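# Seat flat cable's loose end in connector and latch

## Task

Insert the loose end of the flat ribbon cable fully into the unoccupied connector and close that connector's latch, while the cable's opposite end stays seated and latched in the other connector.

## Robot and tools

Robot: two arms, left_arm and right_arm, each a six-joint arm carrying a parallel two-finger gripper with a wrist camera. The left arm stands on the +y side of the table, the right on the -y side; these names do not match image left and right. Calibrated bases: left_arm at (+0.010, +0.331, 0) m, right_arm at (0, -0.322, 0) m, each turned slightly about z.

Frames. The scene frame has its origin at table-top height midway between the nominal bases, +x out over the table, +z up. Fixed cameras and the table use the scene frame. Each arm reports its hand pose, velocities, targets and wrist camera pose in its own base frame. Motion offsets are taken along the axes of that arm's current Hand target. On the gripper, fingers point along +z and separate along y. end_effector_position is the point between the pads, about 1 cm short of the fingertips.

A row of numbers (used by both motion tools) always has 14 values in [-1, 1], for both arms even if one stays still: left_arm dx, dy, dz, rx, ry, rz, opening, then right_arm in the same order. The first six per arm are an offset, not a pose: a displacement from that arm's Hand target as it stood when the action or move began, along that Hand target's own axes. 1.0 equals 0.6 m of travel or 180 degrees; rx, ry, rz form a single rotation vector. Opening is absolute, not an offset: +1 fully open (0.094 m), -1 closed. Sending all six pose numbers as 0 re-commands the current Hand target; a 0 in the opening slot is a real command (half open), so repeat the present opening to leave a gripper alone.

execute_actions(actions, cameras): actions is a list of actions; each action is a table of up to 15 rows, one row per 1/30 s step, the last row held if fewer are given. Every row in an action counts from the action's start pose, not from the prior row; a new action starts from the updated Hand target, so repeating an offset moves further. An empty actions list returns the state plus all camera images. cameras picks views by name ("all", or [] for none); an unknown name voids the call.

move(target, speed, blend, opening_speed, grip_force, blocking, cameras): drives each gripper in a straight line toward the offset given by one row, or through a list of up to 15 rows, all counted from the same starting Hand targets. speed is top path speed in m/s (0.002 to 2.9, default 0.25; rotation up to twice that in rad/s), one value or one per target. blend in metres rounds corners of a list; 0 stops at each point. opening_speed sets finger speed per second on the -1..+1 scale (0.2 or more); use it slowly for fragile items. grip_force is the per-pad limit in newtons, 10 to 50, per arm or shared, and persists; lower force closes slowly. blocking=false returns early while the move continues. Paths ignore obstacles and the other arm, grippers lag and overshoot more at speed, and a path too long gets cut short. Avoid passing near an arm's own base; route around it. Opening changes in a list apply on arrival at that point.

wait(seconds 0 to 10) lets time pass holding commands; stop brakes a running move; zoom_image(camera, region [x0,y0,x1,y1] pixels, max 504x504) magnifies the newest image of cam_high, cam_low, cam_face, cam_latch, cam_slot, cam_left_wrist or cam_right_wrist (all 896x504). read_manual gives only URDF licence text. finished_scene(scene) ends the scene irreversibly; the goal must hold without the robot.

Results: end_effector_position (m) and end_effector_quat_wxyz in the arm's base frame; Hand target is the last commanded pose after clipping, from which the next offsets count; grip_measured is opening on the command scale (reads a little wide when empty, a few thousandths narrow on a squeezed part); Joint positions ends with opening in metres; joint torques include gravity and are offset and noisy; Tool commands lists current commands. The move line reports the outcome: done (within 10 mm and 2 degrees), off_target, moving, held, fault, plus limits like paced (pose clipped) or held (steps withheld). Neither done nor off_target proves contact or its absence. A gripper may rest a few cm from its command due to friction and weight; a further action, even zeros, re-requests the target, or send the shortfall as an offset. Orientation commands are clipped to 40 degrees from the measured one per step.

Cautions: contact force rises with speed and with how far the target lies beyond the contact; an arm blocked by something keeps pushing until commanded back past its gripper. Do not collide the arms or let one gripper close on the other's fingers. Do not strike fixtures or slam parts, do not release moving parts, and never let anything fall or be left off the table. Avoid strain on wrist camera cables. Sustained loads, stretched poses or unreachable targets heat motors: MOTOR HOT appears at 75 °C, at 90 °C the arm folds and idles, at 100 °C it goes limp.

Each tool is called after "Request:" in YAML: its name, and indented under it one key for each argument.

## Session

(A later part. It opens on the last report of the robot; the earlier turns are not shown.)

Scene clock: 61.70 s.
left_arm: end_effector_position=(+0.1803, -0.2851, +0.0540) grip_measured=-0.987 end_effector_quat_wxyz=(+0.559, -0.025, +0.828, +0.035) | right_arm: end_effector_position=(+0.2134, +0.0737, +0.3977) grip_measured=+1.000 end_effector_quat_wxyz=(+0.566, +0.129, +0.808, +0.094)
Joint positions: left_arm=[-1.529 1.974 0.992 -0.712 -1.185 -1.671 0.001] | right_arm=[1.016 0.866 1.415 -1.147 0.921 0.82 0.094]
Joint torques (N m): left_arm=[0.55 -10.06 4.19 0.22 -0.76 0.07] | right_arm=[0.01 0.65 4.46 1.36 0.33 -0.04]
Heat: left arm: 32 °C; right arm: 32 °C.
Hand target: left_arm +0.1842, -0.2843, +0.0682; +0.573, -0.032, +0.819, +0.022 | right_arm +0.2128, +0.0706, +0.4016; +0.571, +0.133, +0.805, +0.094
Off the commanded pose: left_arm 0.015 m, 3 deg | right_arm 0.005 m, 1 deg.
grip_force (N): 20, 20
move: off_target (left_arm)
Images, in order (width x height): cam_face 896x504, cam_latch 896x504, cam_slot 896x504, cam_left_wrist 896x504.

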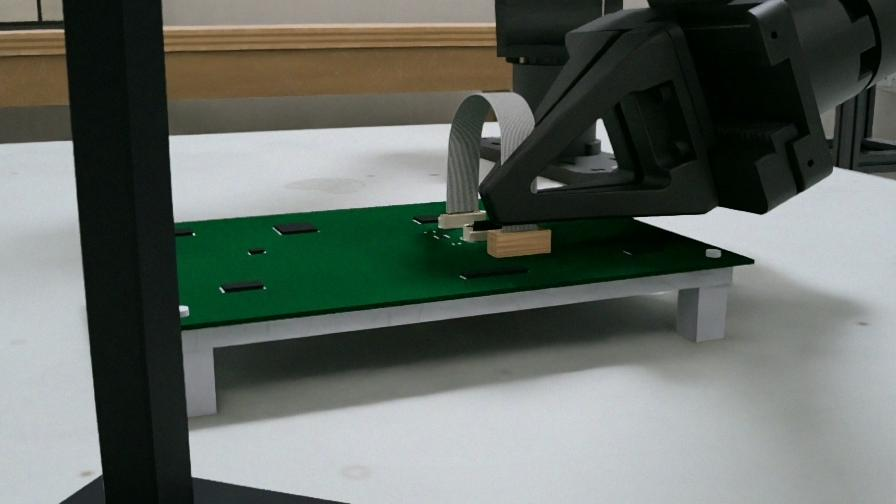

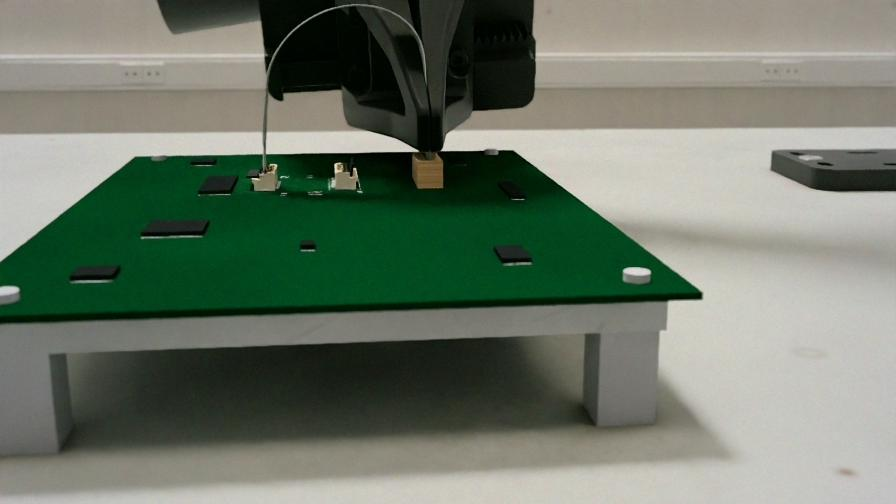

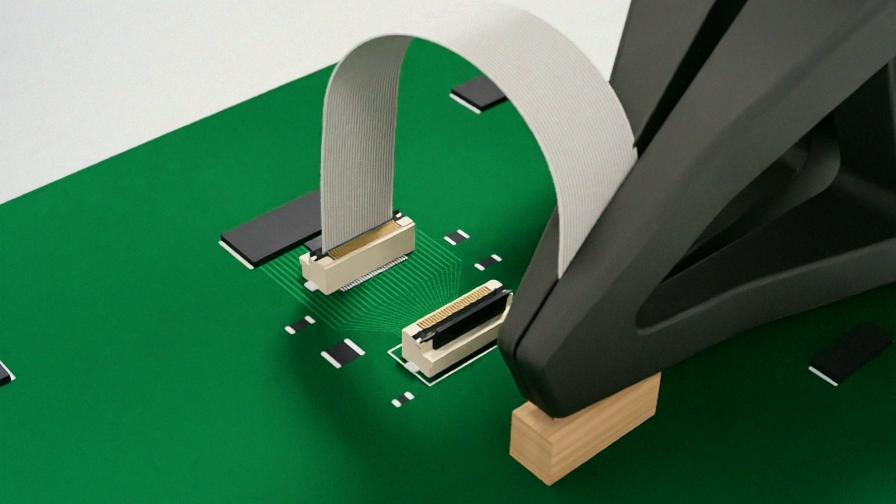

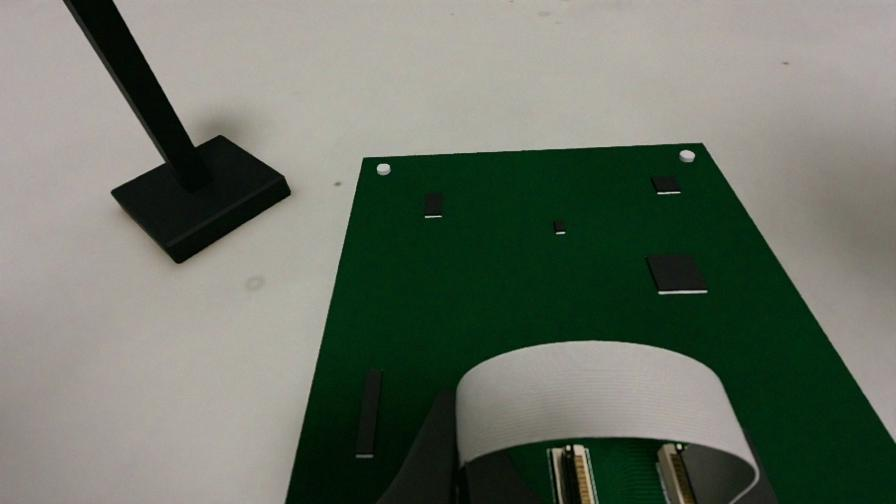

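Request:
move:
  target: [-0.0345,0,-0.0125,0,0,0,-1,0,0,0,0,0,0,1]
  speed: 0.05
  cameras: ["cam_left_wrist","cam_face","cam_latch","cam_slot"]

Request:
zoom_image:
  camera: "cam_latch"
  region: [240, 70, 540, 200]

Request:
zoom_image:
  camera: "cam_face"
  region: [420, 120, 620, 270]

Scene clock: 65.07 s.
left_arm: end_effector_position=(+0.1801, -0.2809, +0.0713) grip_measured=-0.987 end_effector_quat_wxyz=(+0.558, -0.023, +0.828, +0.035) | right_arm: end_effector_position=(+0.2134, +0.0737, +0.3977) grip_measured=+1.000 end_effector_quat_wxyz=(+0.566, +0.129, +0.808, +0.094)
Joint positions: left_arm=[-1.529 1.914 0.992 -0.767 -1.185 -1.664 0.001] | right_arm=[1.016 0.866 1.415 -1.147 0.921 0.82 0.094]
Joint torques (N m): left_arm=[0.72 -9.31 7.25 0 -0.77 0.03] | right_arm=[0.01 0.66 4.46 1.36 0.33 -0.04]
Heat: left arm: 31 °C; right arm: 32 °C.
Hand target: left_arm +0.1843, -0.2843, +0.0902; +0.573, -0.032, +0.819, +0.022 | right_arm +0.2128, +0.0706, +0.4016; +0.571, +0.133, +0.805, +0.094
Off the commanded pose: left_arm 0.020 m, 3 deg | right_arm 0.005 m, 1 deg.
grip_force (N): 20, 20
move: off_target (left_arm)
Images, in order (width x height): cam_face 896x504, cam_latch 896x504, cam_slot 896x504, cam_left_wrist 896x504.

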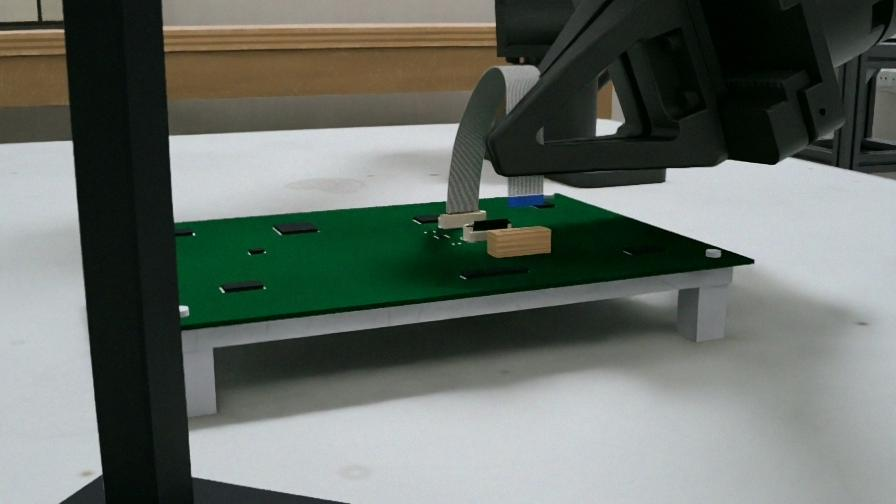

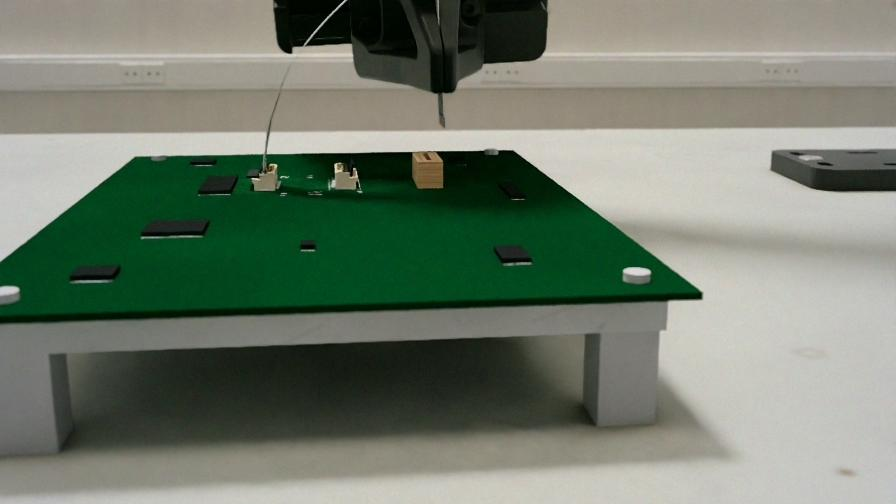

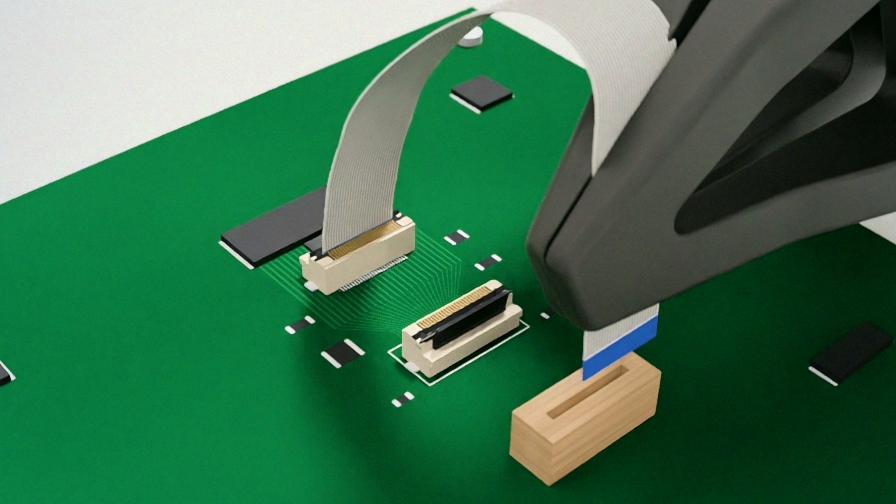

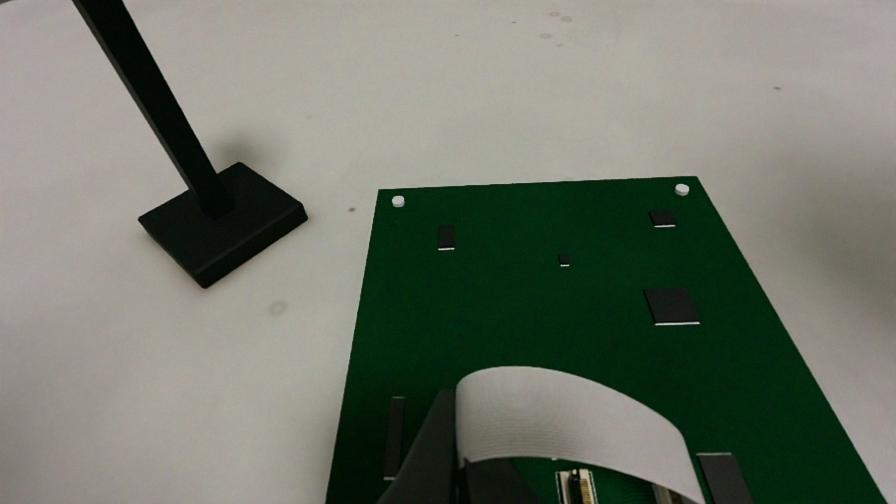

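Scaled by 1.680 from the camera's 896x504 image, which has a finer 1280x720 frame.

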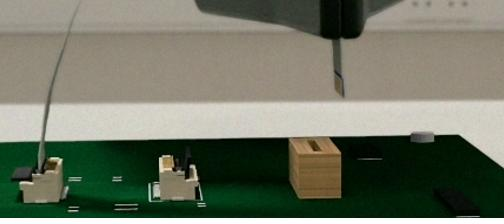

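Scaled by 2.520 from the camera's 896x504 image, which has a finer 1280x720 frame.

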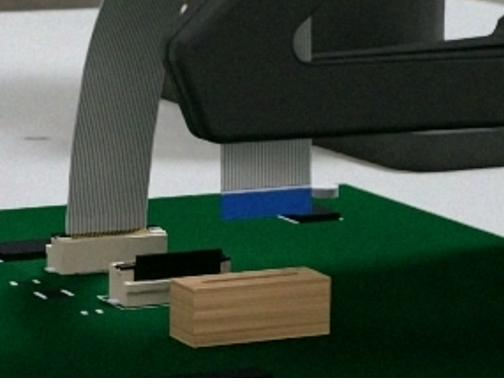

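Request:
move:
  target: [0,-0.0475,0,0.0047,0,-0.0372,-1,0,0,0,0,0,0,1]
  speed: 0.06
  cameras: ["cam_left_wrist","cam_face","cam_latch","cam_slot"]

Request:
zoom_image:
  camera: "cam_latch"
  region: [290, 90, 410, 200]

Request:
zoom_image:
  camera: "cam_slot"
  region: [370, 240, 570, 400]

Request:
zoom_image:
  camera: "cam_face"
  region: [400, 130, 580, 270]

Scene clock: 74.43 s.
left_arm: end_effector_position=(+0.1811, -0.3054, +0.0833) grip_measured=-0.987 end_effector_quat_wxyz=(+0.558, -0.064, +0.827, -0.009) | right_arm: end_effector_position=(+0.2134, +0.0737, +0.3977) grip_measured=+1.000 end_effector_quat_wxyz=(+0.566, +0.129, +0.808, +0.094)
Joint positions: left_arm=[-1.529 1.93 1.08 -0.768 -1.185 -1.715 0.001] | right_arm=[1.016 0.866 1.415 -1.147 0.921 0.82 0.094]
Joint torques (N m): left_arm=[0.79 -6.16 8.84 0.27 -0.78 -0.12] | right_arm=[0.01 0.66 4.46 1.36 0.33 -0.04]
Heat: left arm: 31 °C; right arm: 32 °C.
Hand target: left_arm +0.1865, -0.3128, +0.0902; +0.574, -0.075, +0.815, -0.017 | right_arm +0.2128, +0.0706, +0.4016; +0.571, +0.133, +0.805, +0.094
Off the commanded pose: left_arm 0.011 m, 3 deg | right_arm 0.005 m, 1 deg.
grip_force (N): 20, 20
move: off_target (left_arm)
Images, in order (width x height): cam_face 896x504, cam_latch 896x504, cam_slot 896x504, cam_left_wrist 896x504.

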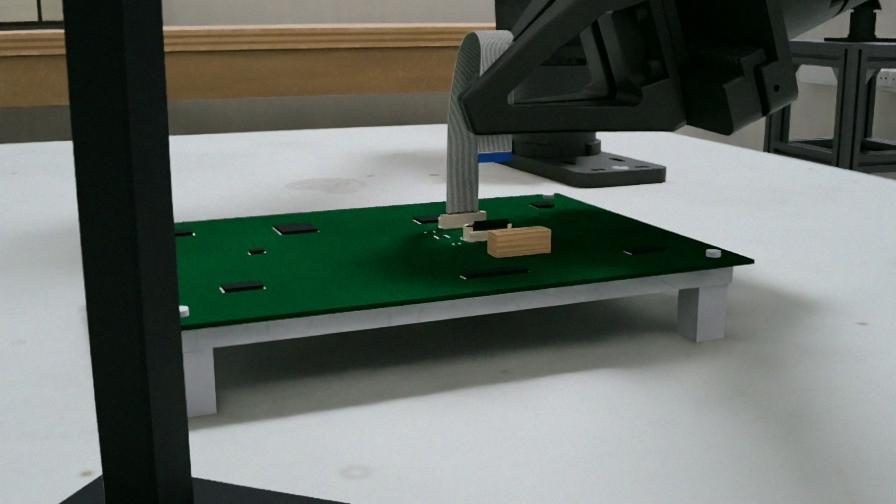

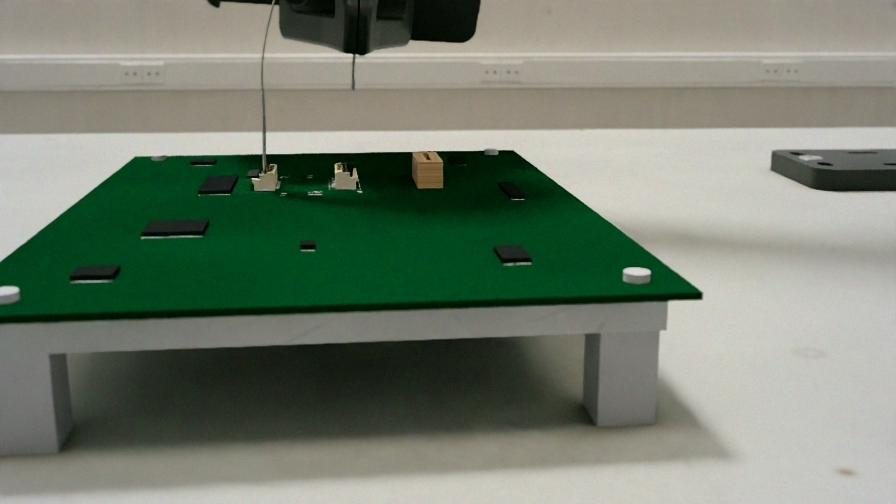

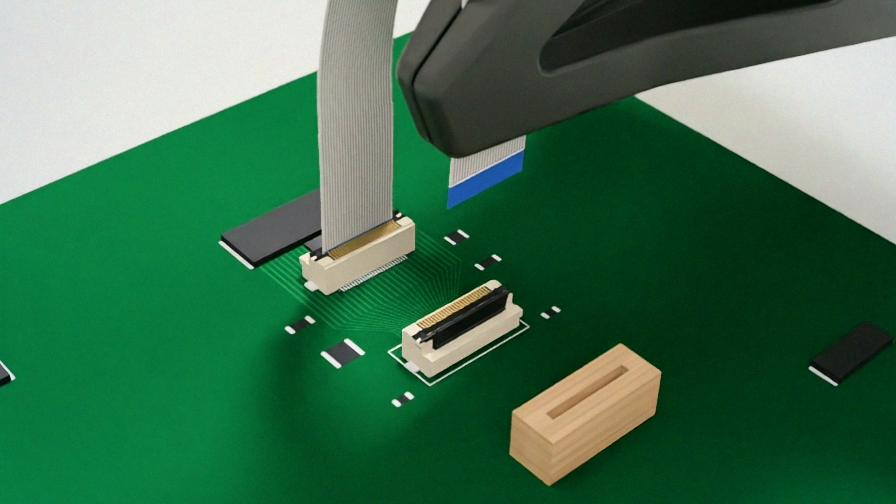

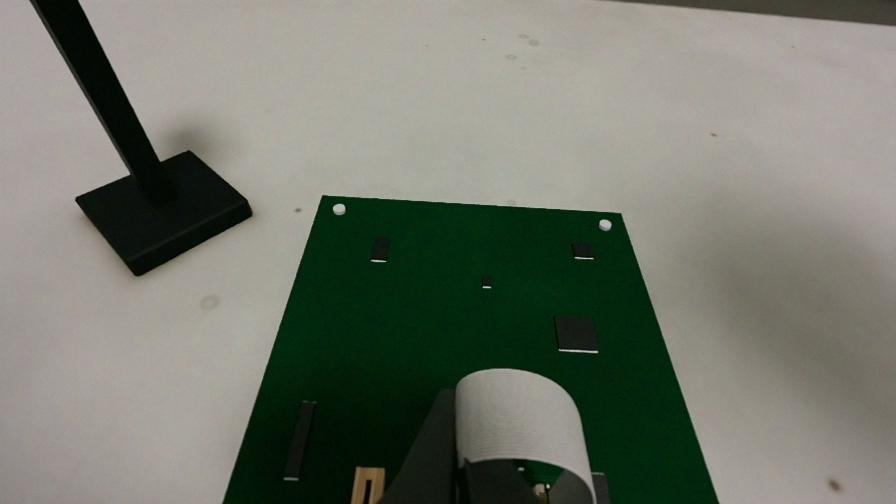

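Scaled by 4.200 from the camera's 896x504 image, which has a finer 1280x720 frame.

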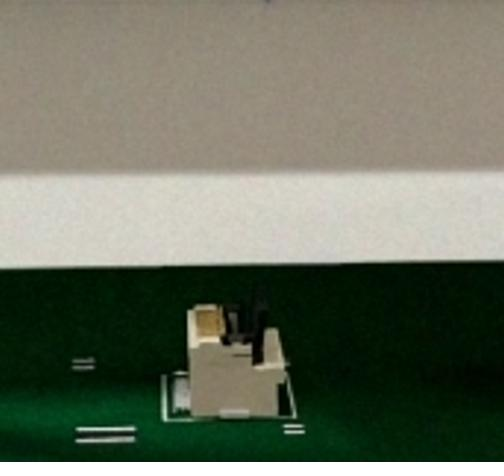

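Scaled by 2.520 from the camera's 896x504 image, which has a finer 1280x720 frame.

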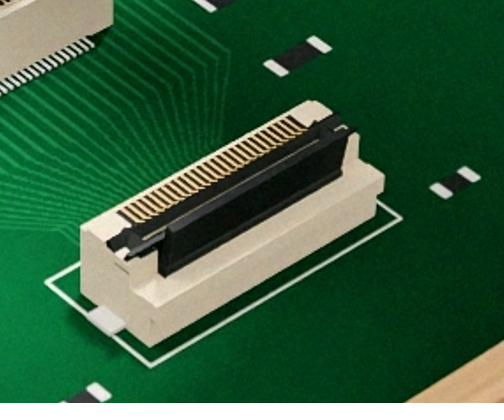

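Scaled by 2.800 from the camera's 896x504 image, which has a finer 1280x720 frame.

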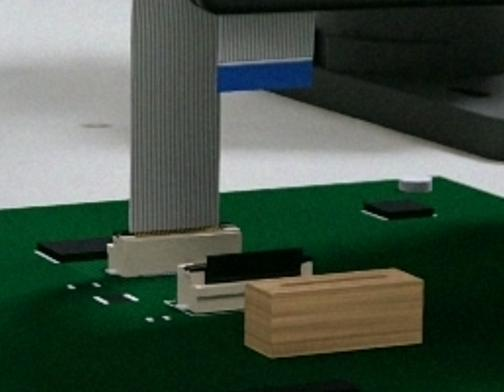

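Request:
move:
  target: [0.0175,-0.0013,0.0112,0,0,0,-1,0,0,0,0,0,0,1]
  speed: 0.05
  cameras: ["cam_face","cam_latch","cam_slot"]

Request:
zoom_image:
  camera: "cam_latch"
  region: [290, 90, 410, 200]

Request:
zoom_image:
  camera: "cam_slot"
  region: [370, 200, 570, 360]

Request:
zoom_image:
  camera: "cam_face"
  region: [400, 130, 580, 270]

Scene clock: 86.93 s.
left_arm: end_effector_position=(+0.1845, -0.3100, +0.0737) grip_measured=-0.987 end_effector_quat_wxyz=(+0.558, -0.075, +0.826, -0.016) | right_arm: end_effector_position=(+0.2134, +0.0737, +0.3977) grip_measured=+1.000 end_effector_quat_wxyz=(+0.566, +0.129, +0.808, +0.094)
Joint positions: left_arm=[-1.519 1.962 1.08 -0.712 -1.185 -1.715 0.001] | right_arm=[1.016 0.866 1.415 -1.147 0.921 0.82 0.094]
Joint torques (N m): left_arm=[0.76 -6.24 7.62 0.32 -0.77 0.06] | right_arm=[-0.01 0.64 4.45 1.35 0.33 -0.04]
Heat: left arm: 33 °C; right arm: 32 °C.
Hand target: left_arm +0.1894, -0.3146, +0.0781; +0.574, -0.075, +0.815, -0.017 | right_arm +0.2128, +0.0706, +0.4016; +0.571, +0.133, +0.805, +0.094
Off the commanded pose: left_arm 0.008 m, 2 deg | right_arm 0.005 m, 1 deg.
grip_force (N): 20, 20
move: done
Images, in order (width x height): cam_face 896x504, cam_latch 896x504, cam_slot 896x504.

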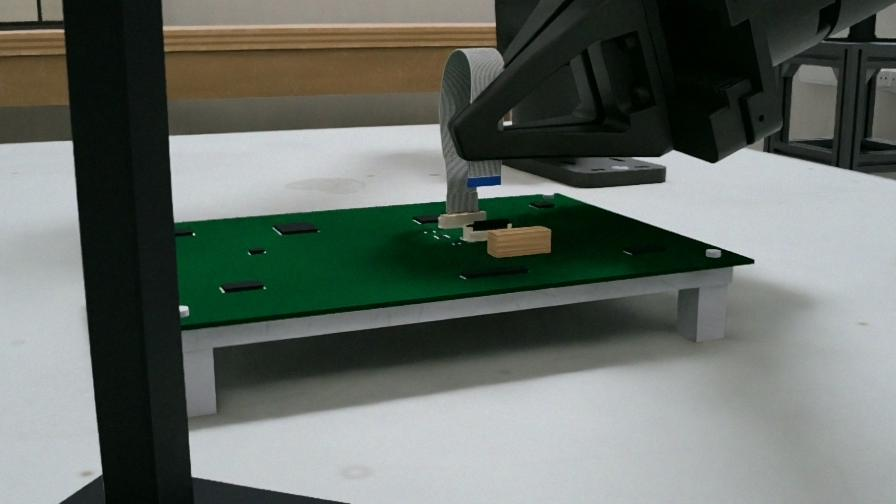

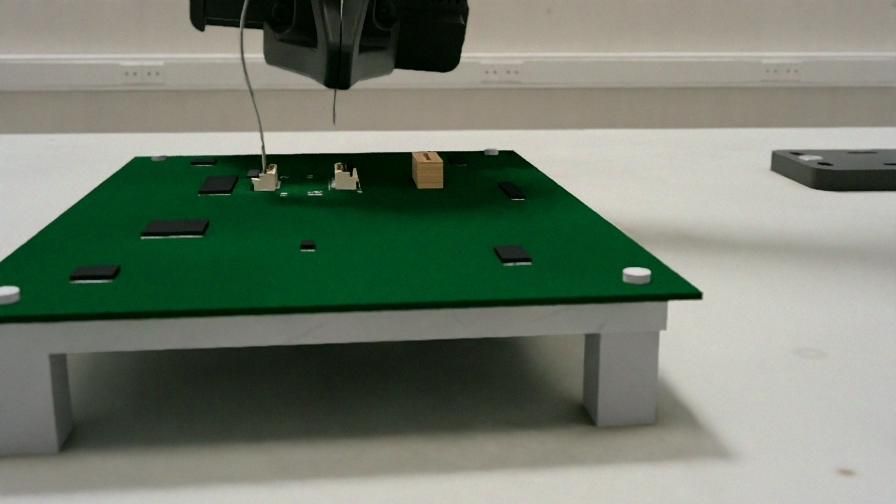

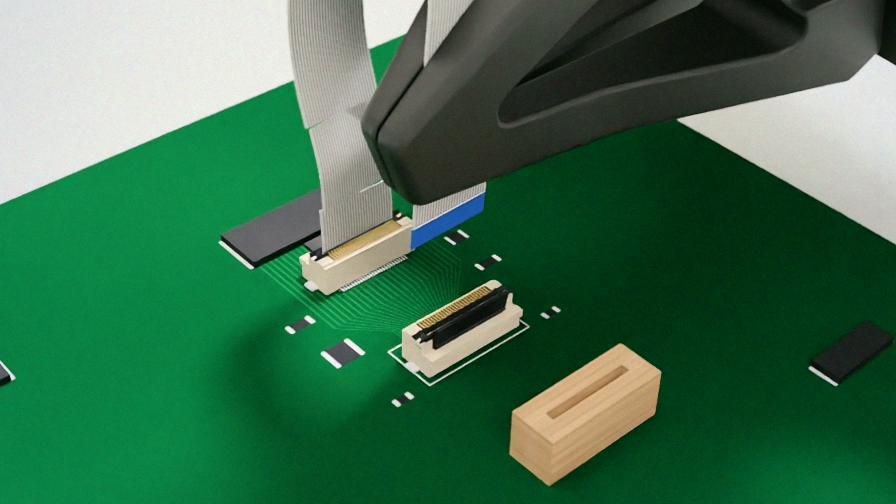

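Scaled by 4.200 from the camera's 896x504 image, which has a finer 1280x720 frame.

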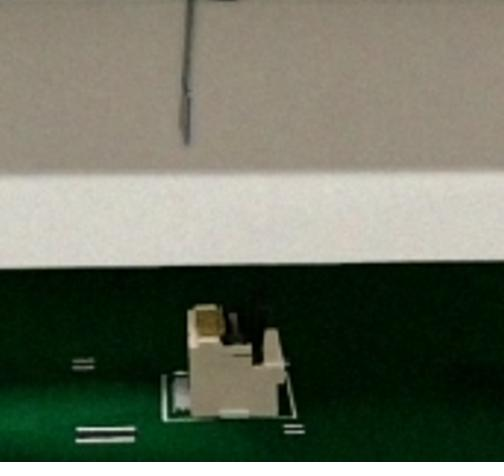

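Scaled by 2.520 from the camera's 896x504 image, which has a finer 1280x720 frame.

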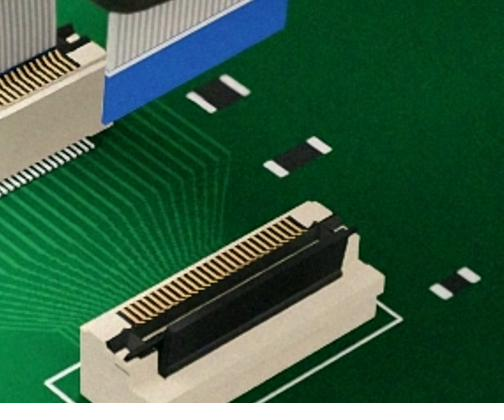

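Scaled by 2.800 from the camera's 896x504 image, which has a finer 1280x720 frame.

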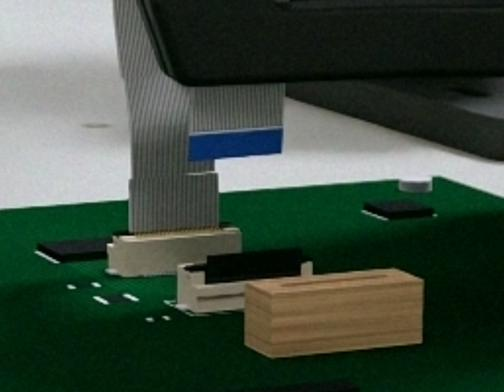

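Request:
move:
  target: [0.0068,0.0078,0.0033,0,0,0,-1,0,0,0,0,0,0,1]
  speed: 0.05
  cameras: ["cam_face","cam_latch","cam_slot"]

Request:
zoom_image:
  camera: "cam_latch"
  region: [290, 90, 410, 200]

Request:
zoom_image:
  camera: "cam_slot"
  region: [370, 200, 570, 360]

Request:
zoom_image:
  camera: "cam_face"
  region: [420, 150, 540, 260]

Scene clock: 92.97 s.
left_arm: end_effector_position=(+0.1847, -0.3138, +0.0736) grip_measured=-0.987 end_effector_quat_wxyz=(+0.558, -0.082, +0.826, -0.027) | right_arm: end_effector_position=(+0.2134, +0.0737, +0.3977) grip_measured=+1.000 end_effector_quat_wxyz=(+0.566, +0.129, +0.808, +0.094)
Joint positions: left_arm=[-1.519 1.962 1.08 -0.685 -1.185 -1.713 0.001] | right_arm=[1.016 0.866 1.415 -1.147 0.921 0.82 0.094]
Joint torques (N m): left_arm=[0.75 -6.31 5.23 0.4 -0.82 0.04] | right_arm=[0.02 0.65 4.46 1.36 0.33 -0.03]
Heat: left arm: 33 °C; right arm: 32 °C.
Hand target: left_arm +0.1894, -0.3105, +0.0731; +0.574, -0.075, +0.815, -0.017 | right_arm +0.2128, +0.0706, +0.4016; +0.571, +0.133, +0.805, +0.094
Off the commanded pose: left_arm 0.006 m, 3 deg | right_arm 0.005 m, 1 deg.
grip_force (N): 20, 20
move: off_target (left_arm)
Images, in order (width x height): cam_face 896x504, cam_latch 896x504, cam_slot 896x504.

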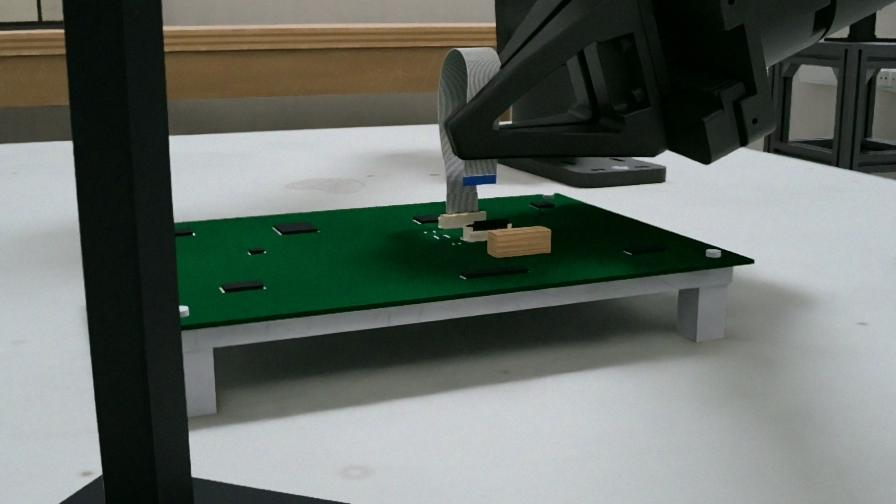

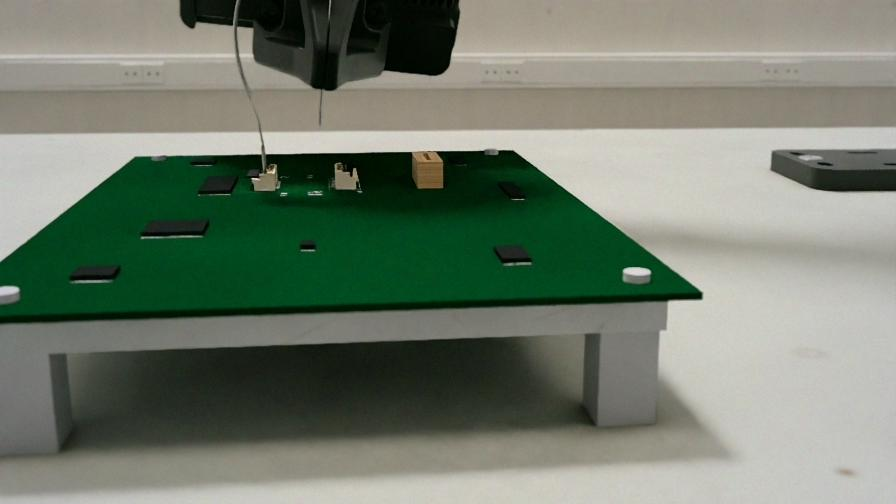

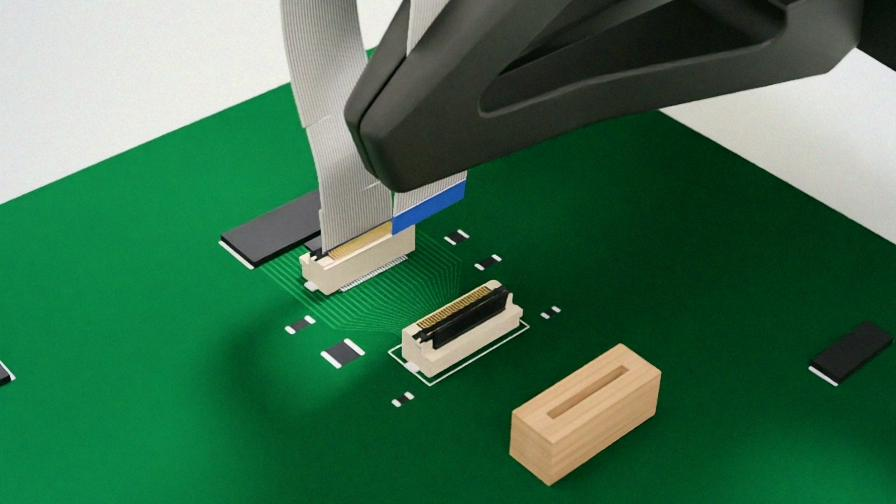

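Scaled by 4.200 from the camera's 896x504 image, which has a finer 1280x720 frame.

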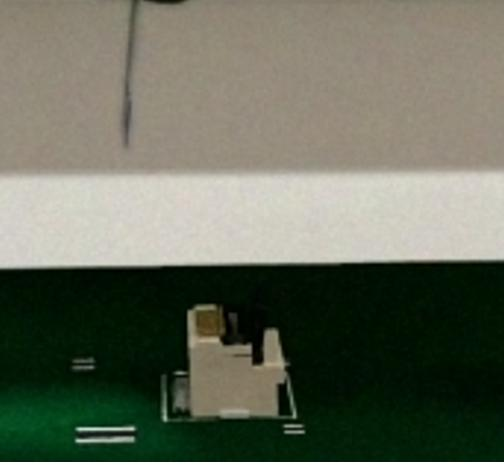

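Scaled by 2.520 from the camera's 896x504 image, which has a finer 1280x720 frame.

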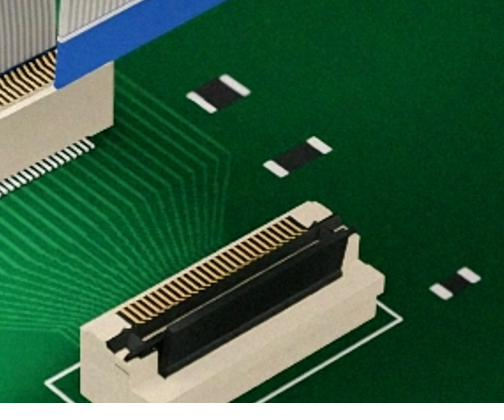

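Scaled by 4.200 from the camera's 896x504 image, which has a finer 1280x720 frame.

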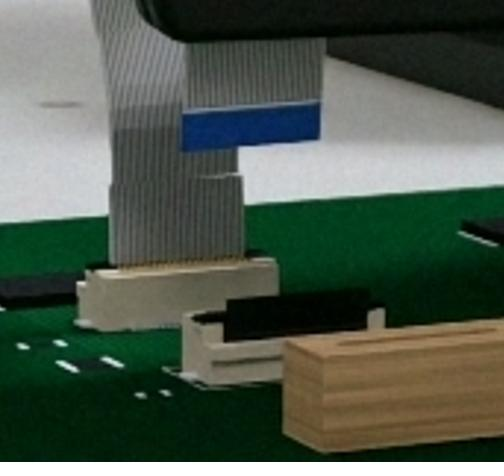

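Request:
move:
  target: [-0.0025,0.0165,0.001,0,0,0.017,-1,0,0,0,0,0,0,1]
  speed: 0.05
  cameras: ["cam_face","cam_latch","cam_slot"]

Request:
zoom_image:
  camera: "cam_latch"
  region: [290, 90, 410, 200]

Request:
zoom_image:
  camera: "cam_face"
  region: [420, 150, 540, 260]

Scene clock: 96.90 s.
left_arm: end_effector_position=(+0.1849, -0.3035, +0.0653) grip_measured=-0.987 end_effector_quat_wxyz=(+0.559, -0.052, +0.828, +0.000) | right_arm: end_effector_position=(+0.2134, +0.0737, +0.3977) grip_measured=+1.000 end_effector_quat_wxyz=(+0.566, +0.129, +0.808, +0.094)
Joint positions: left_arm=[-1.516 1.962 1.037 -0.667 -1.185 -1.656 0.001] | right_arm=[1.016 0.866 1.415 -1.147 0.921 0.82 0.094]
Joint torques (N m): left_arm=[0.72 -8.23 4.68 0.38 -0.8 0.11] | right_arm=[0.01 0.65 4.46 1.36 0.34 -0.04]
Heat: left arm: 33 °C; right arm: 32 °C.
Hand target: left_arm +0.1895, -0.3004, +0.0732; +0.574, -0.054, +0.817, -0.002 | right_arm +0.2128, +0.0706, +0.4016; +0.571, +0.133, +0.805, +0.094
Off the commanded pose: left_arm 0.010 m, 2 deg | right_arm 0.005 m, 1 deg.
grip_force (N): 20, 20
move: done
Images, in order (width x height): cam_face 896x504, cam_latch 896x504, cam_slot 896x504.

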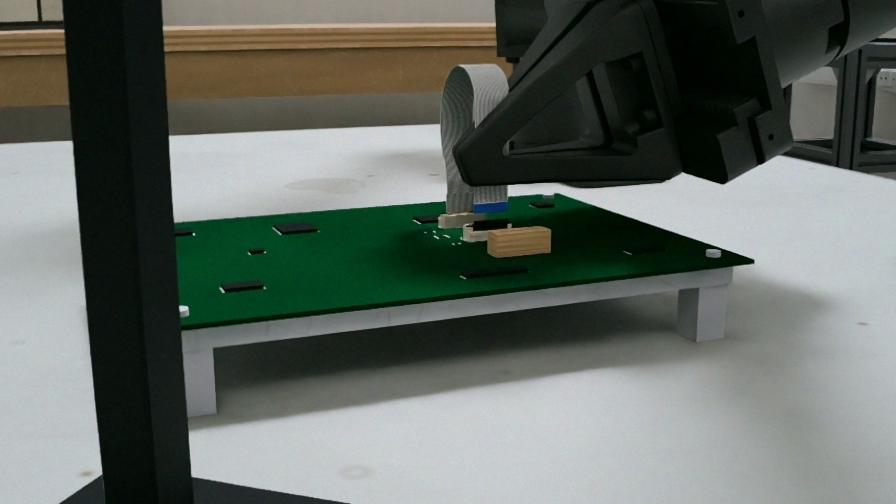

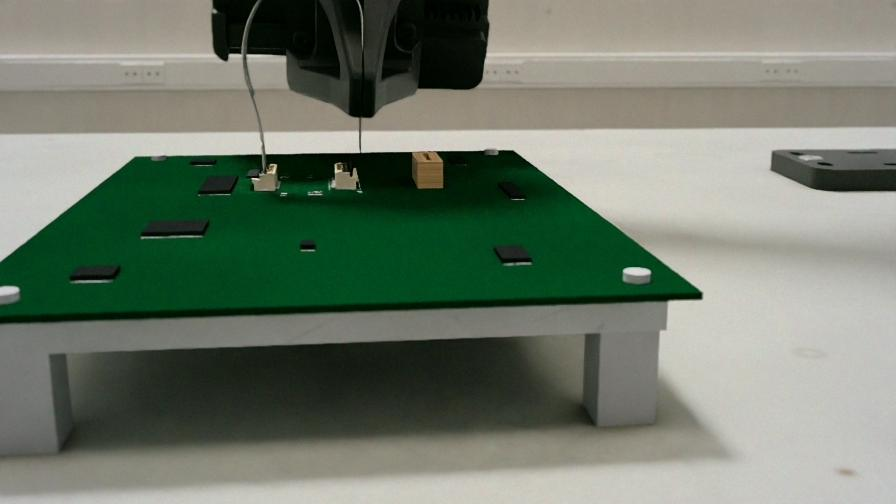

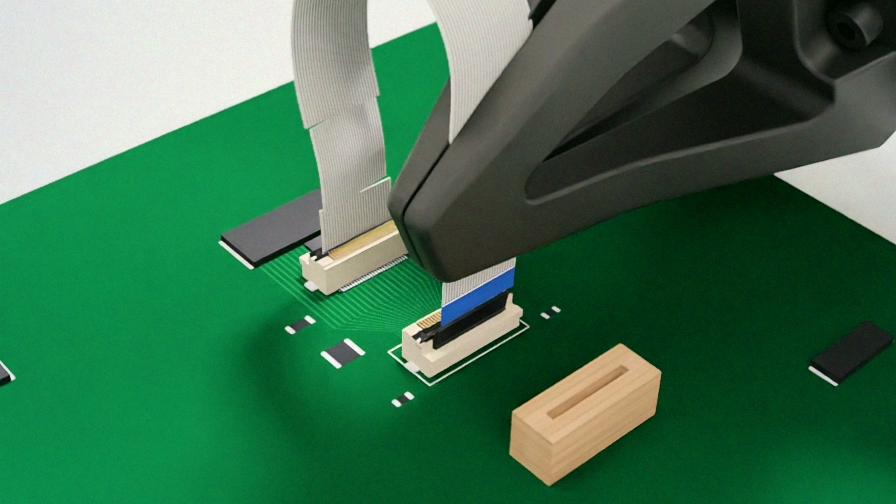

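Scaled by 4.200 from the camera's 896x504 image, which has a finer 1280x720 frame.

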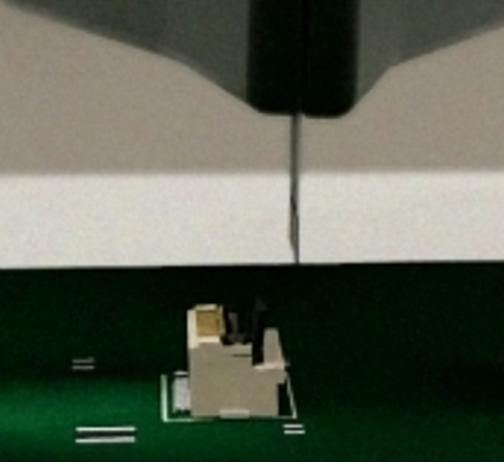

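Scaled by 4.200 from the camera's 896x504 image, which has a finer 1280x720 frame.

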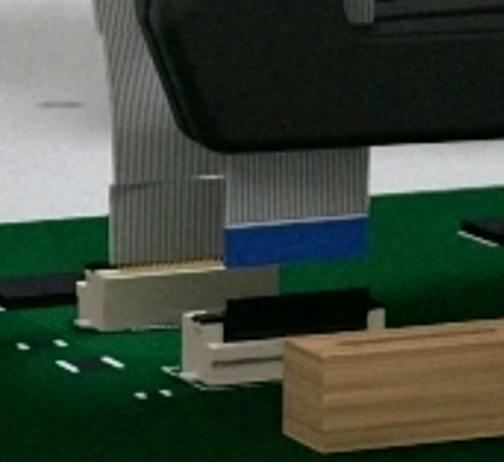

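Request:
move:
  target: [-0.0025,-0.0068,-0.0015,0,0,0,-1,0,0,0,0,0,0,1]
  speed: 0.05
  cameras: ["cam_latch"]

Request:
zoom_image:
  camera: "cam_latch"
  region: [290, 90, 410, 200]

Scene clock: 99.93 s.
left_arm: end_effector_position=(+0.1849, -0.3036, +0.0653) grip_measured=-0.987 end_effector_quat_wxyz=(+0.559, -0.051, +0.828, +0.000) | right_arm: end_effector_position=(+0.2134, +0.0737, +0.3977) grip_measured=+1.000 end_effector_quat_wxyz=(+0.566, +0.129, +0.808, +0.094)
Joint positions: left_arm=[-1.516 1.962 1.037 -0.666 -1.185 -1.654 0.001] | right_arm=[1.016 0.866 1.415 -1.147 0.921 0.82 0.094]
Joint torques (N m): left_arm=[0.77 -7.9 6.49 0.27 -0.78 0.07] | right_arm=[0.01 0.65 4.46 1.36 0.33 -0.04]
Heat: left arm: 32 °C; right arm: 32 °C.
Hand target: left_arm +0.1895, -0.3044, +0.0752; +0.574, -0.054, +0.817, -0.002 | right_arm +0.2128, +0.0706, +0.4016; +0.571, +0.133, +0.805, +0.094
Off the commanded pose: left_arm 0.011 m, 2 deg | right_arm 0.005 m, 1 deg.
grip_force (N): 20, 20
move: off_target (left_arm)
Images, in order (width x height): cam_latch 896x504.

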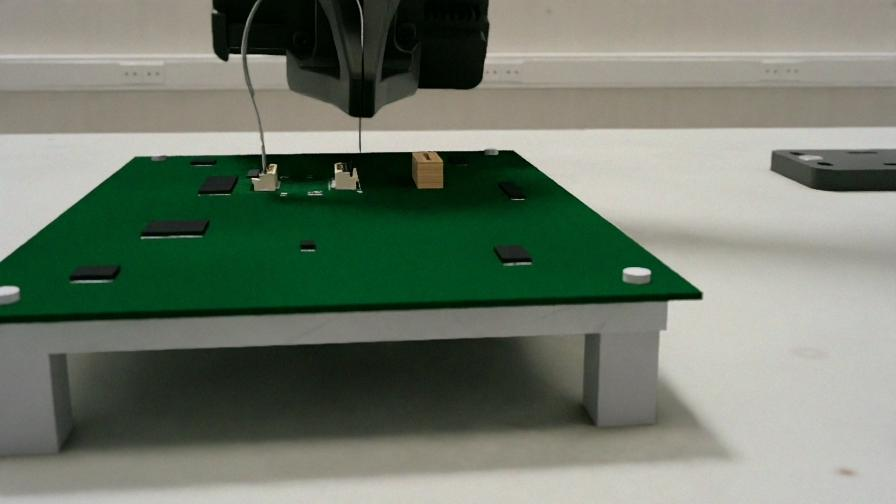

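Scaled by 4.200 from the camera's 896x504 image, which has a finer 1280x720 frame.

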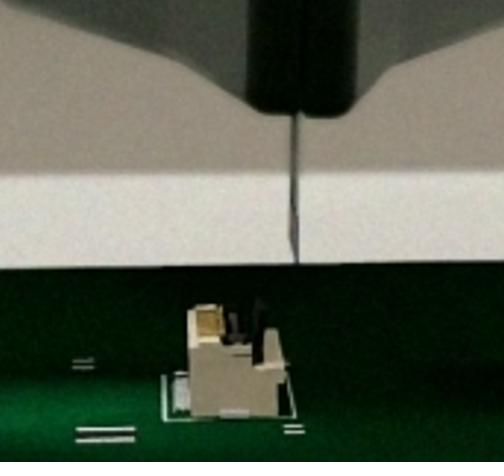

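Request:
move:
  target: [0.0004,-0.0042,-0.0002,0,0,0,-1,0,0,0,0,0,0,1]
  speed: 0.05

Request:
move:
  target: [0.0004,-0.0033,-0.0002,0,0,0,-1,0,0,0,0,0,0,1]
  speed: 0.05

Scene clock: 101.50 s.
left_arm: end_effector_position=(+0.1849, -0.3036, +0.0653) grip_measured=-0.987 end_effector_quat_wxyz=(+0.559, -0.051, +0.828, +0.000) | right_arm: end_effector_position=(+0.2134, +0.0737, +0.3977) grip_measured=+1.000 end_effector_quat_wxyz=(+0.566, +0.129, +0.808, +0.094)
Joint positions: left_arm=[-1.516 1.962 1.037 -0.666 -1.185 -1.653 0.001] | right_arm=[1.016 0.866 1.415 -1.147 0.921 0.82 0.094]
Joint torques (N m): left_arm=[0.68 -7.27 7.5 0.23 -0.81 0.06] | right_arm=[0.01 0.65 4.45 1.36 0.33 -0.04]
Heat: left arm: 32 °C; right arm: 32 °C.
Hand target: left_arm +0.1895, -0.3069, +0.0752; +0.574, -0.054, +0.817, -0.002 | right_arm +0.2128, +0.0706, +0.4016; +0.571, +0.133, +0.805, +0.094
Off the commanded pose: left_arm 0.011 m, 2 deg | right_arm 0.005 m, 1 deg.
grip_force (N): 20, 20
move: off_target (left_arm)

Scene clock: 102.20 s.
left_arm: end_effector_position=(+0.1849, -0.3036, +0.0653) grip_measured=-0.987 end_effector_quat_wxyz=(+0.559, -0.051, +0.828, +0.000) | right_arm: end_effector_position=(+0.2134, +0.0737, +0.3977) grip_measured=+1.000 end_effector_quat_wxyz=(+0.566, +0.129, +0.808, +0.094)
Joint positions: left_arm=[-1.516 1.962 1.037 -0.666 -1.185 -1.653 0.001] | right_arm=[1.016 0.866 1.415 -1.147 0.921 0.82 0.094]
Joint torques (N m): left_arm=[0.53 -6.93 8.18 0.2 -0.76 0.11] | right_arm=[0.02 0.64 4.44 1.36 0.33 -0.04]
Heat: left arm: 32 °C; right arm: 32 °C.
Hand target: left_arm +0.1895, -0.3089, +0.0751; +0.574, -0.053, +0.817, -0.002 | right_arm +0.2128, +0.0706, +0.4016; +0.571, +0.133, +0.805, +0.094
Off the commanded pose: left_arm 0.012 m, 2 deg | right_arm 0.005 m, 1 deg.
grip_force (N): 20, 20
move: off_target (left_arm)

Request:
move:
  target: [0.0004,-0.004,-0.0002,0,0,0,-1,0,0,0,0,0,0,1]
  speed: 0.05

Request:
move:
  target: [0.0004,-0.0033,-0.0002,0,0,0,-1,0,0,0,0,0,0,1]
  speed: 0.05

Scene clock: 104.93 s.
left_arm: end_effector_position=(+0.1850, -0.3060, +0.0669) grip_measured=-0.987 end_effector_quat_wxyz=(+0.559, -0.053, +0.828, -0.003) | right_arm: end_effector_position=(+0.2134, +0.0737, +0.3977) grip_measured=+1.000 end_effector_quat_wxyz=(+0.566, +0.129, +0.808, +0.094)
Joint positions: left_arm=[-1.516 1.962 1.046 -0.666 -1.185 -1.653 0.001] | right_arm=[1.016 0.866 1.415 -1.147 0.921 0.82 0.094]
Joint torques (N m): left_arm=[0.59 -6.61 8.53 0.22 -0.8 0.08] | right_arm=[0.01 0.65 4.45 1.36 0.33 -0.03]
Heat: left arm: 32 °C; right arm: 32 °C.
Hand target: left_arm +0.1895, -0.3113, +0.0750; +0.574, -0.054, +0.817, -0.002 | right_arm +0.2128, +0.0706, +0.4016; +0.571, +0.133, +0.805, +0.094
Off the commanded pose: left_arm 0.011 m, 2 deg | right_arm 0.005 m, 1 deg.
grip_force (N): 20, 20
move: off_target (left_arm)

Scene clock: 105.70 s.
left_arm: end_effector_position=(+0.1852, -0.3086, +0.0686) grip_measured=-0.987 end_effector_quat_wxyz=(+0.558, -0.055, +0.828, -0.006) | right_arm: end_effector_position=(+0.2134, +0.0737, +0.3977) grip_measured=+1.000 end_effector_quat_wxyz=(+0.566, +0.129, +0.808, +0.094)
Joint positions: left_arm=[-1.516 1.962 1.055 -0.667 -1.185 -1.652 0.001] | right_arm=[1.016 0.866 1.415 -1.147 0.921 0.82 0.094]
Joint torques (N m): left_arm=[0.54 -6.34 8.57 0.21 -0.83 0.07] | right_arm=[-0.01 0.66 4.46 1.36 0.33 -0.03]
Heat: left arm: 32 °C; right arm: 32 °C.
Hand target: left_arm +0.1894, -0.3133, +0.0750; +0.574, -0.054, +0.817, -0.002 | right_arm +0.2128, +0.0706, +0.4016; +0.571, +0.133, +0.805, +0.094
Off the commanded pose: left_arm 0.009 m, 2 deg | right_arm 0.005 m, 1 deg.
grip_force (N): 20, 20
move: done


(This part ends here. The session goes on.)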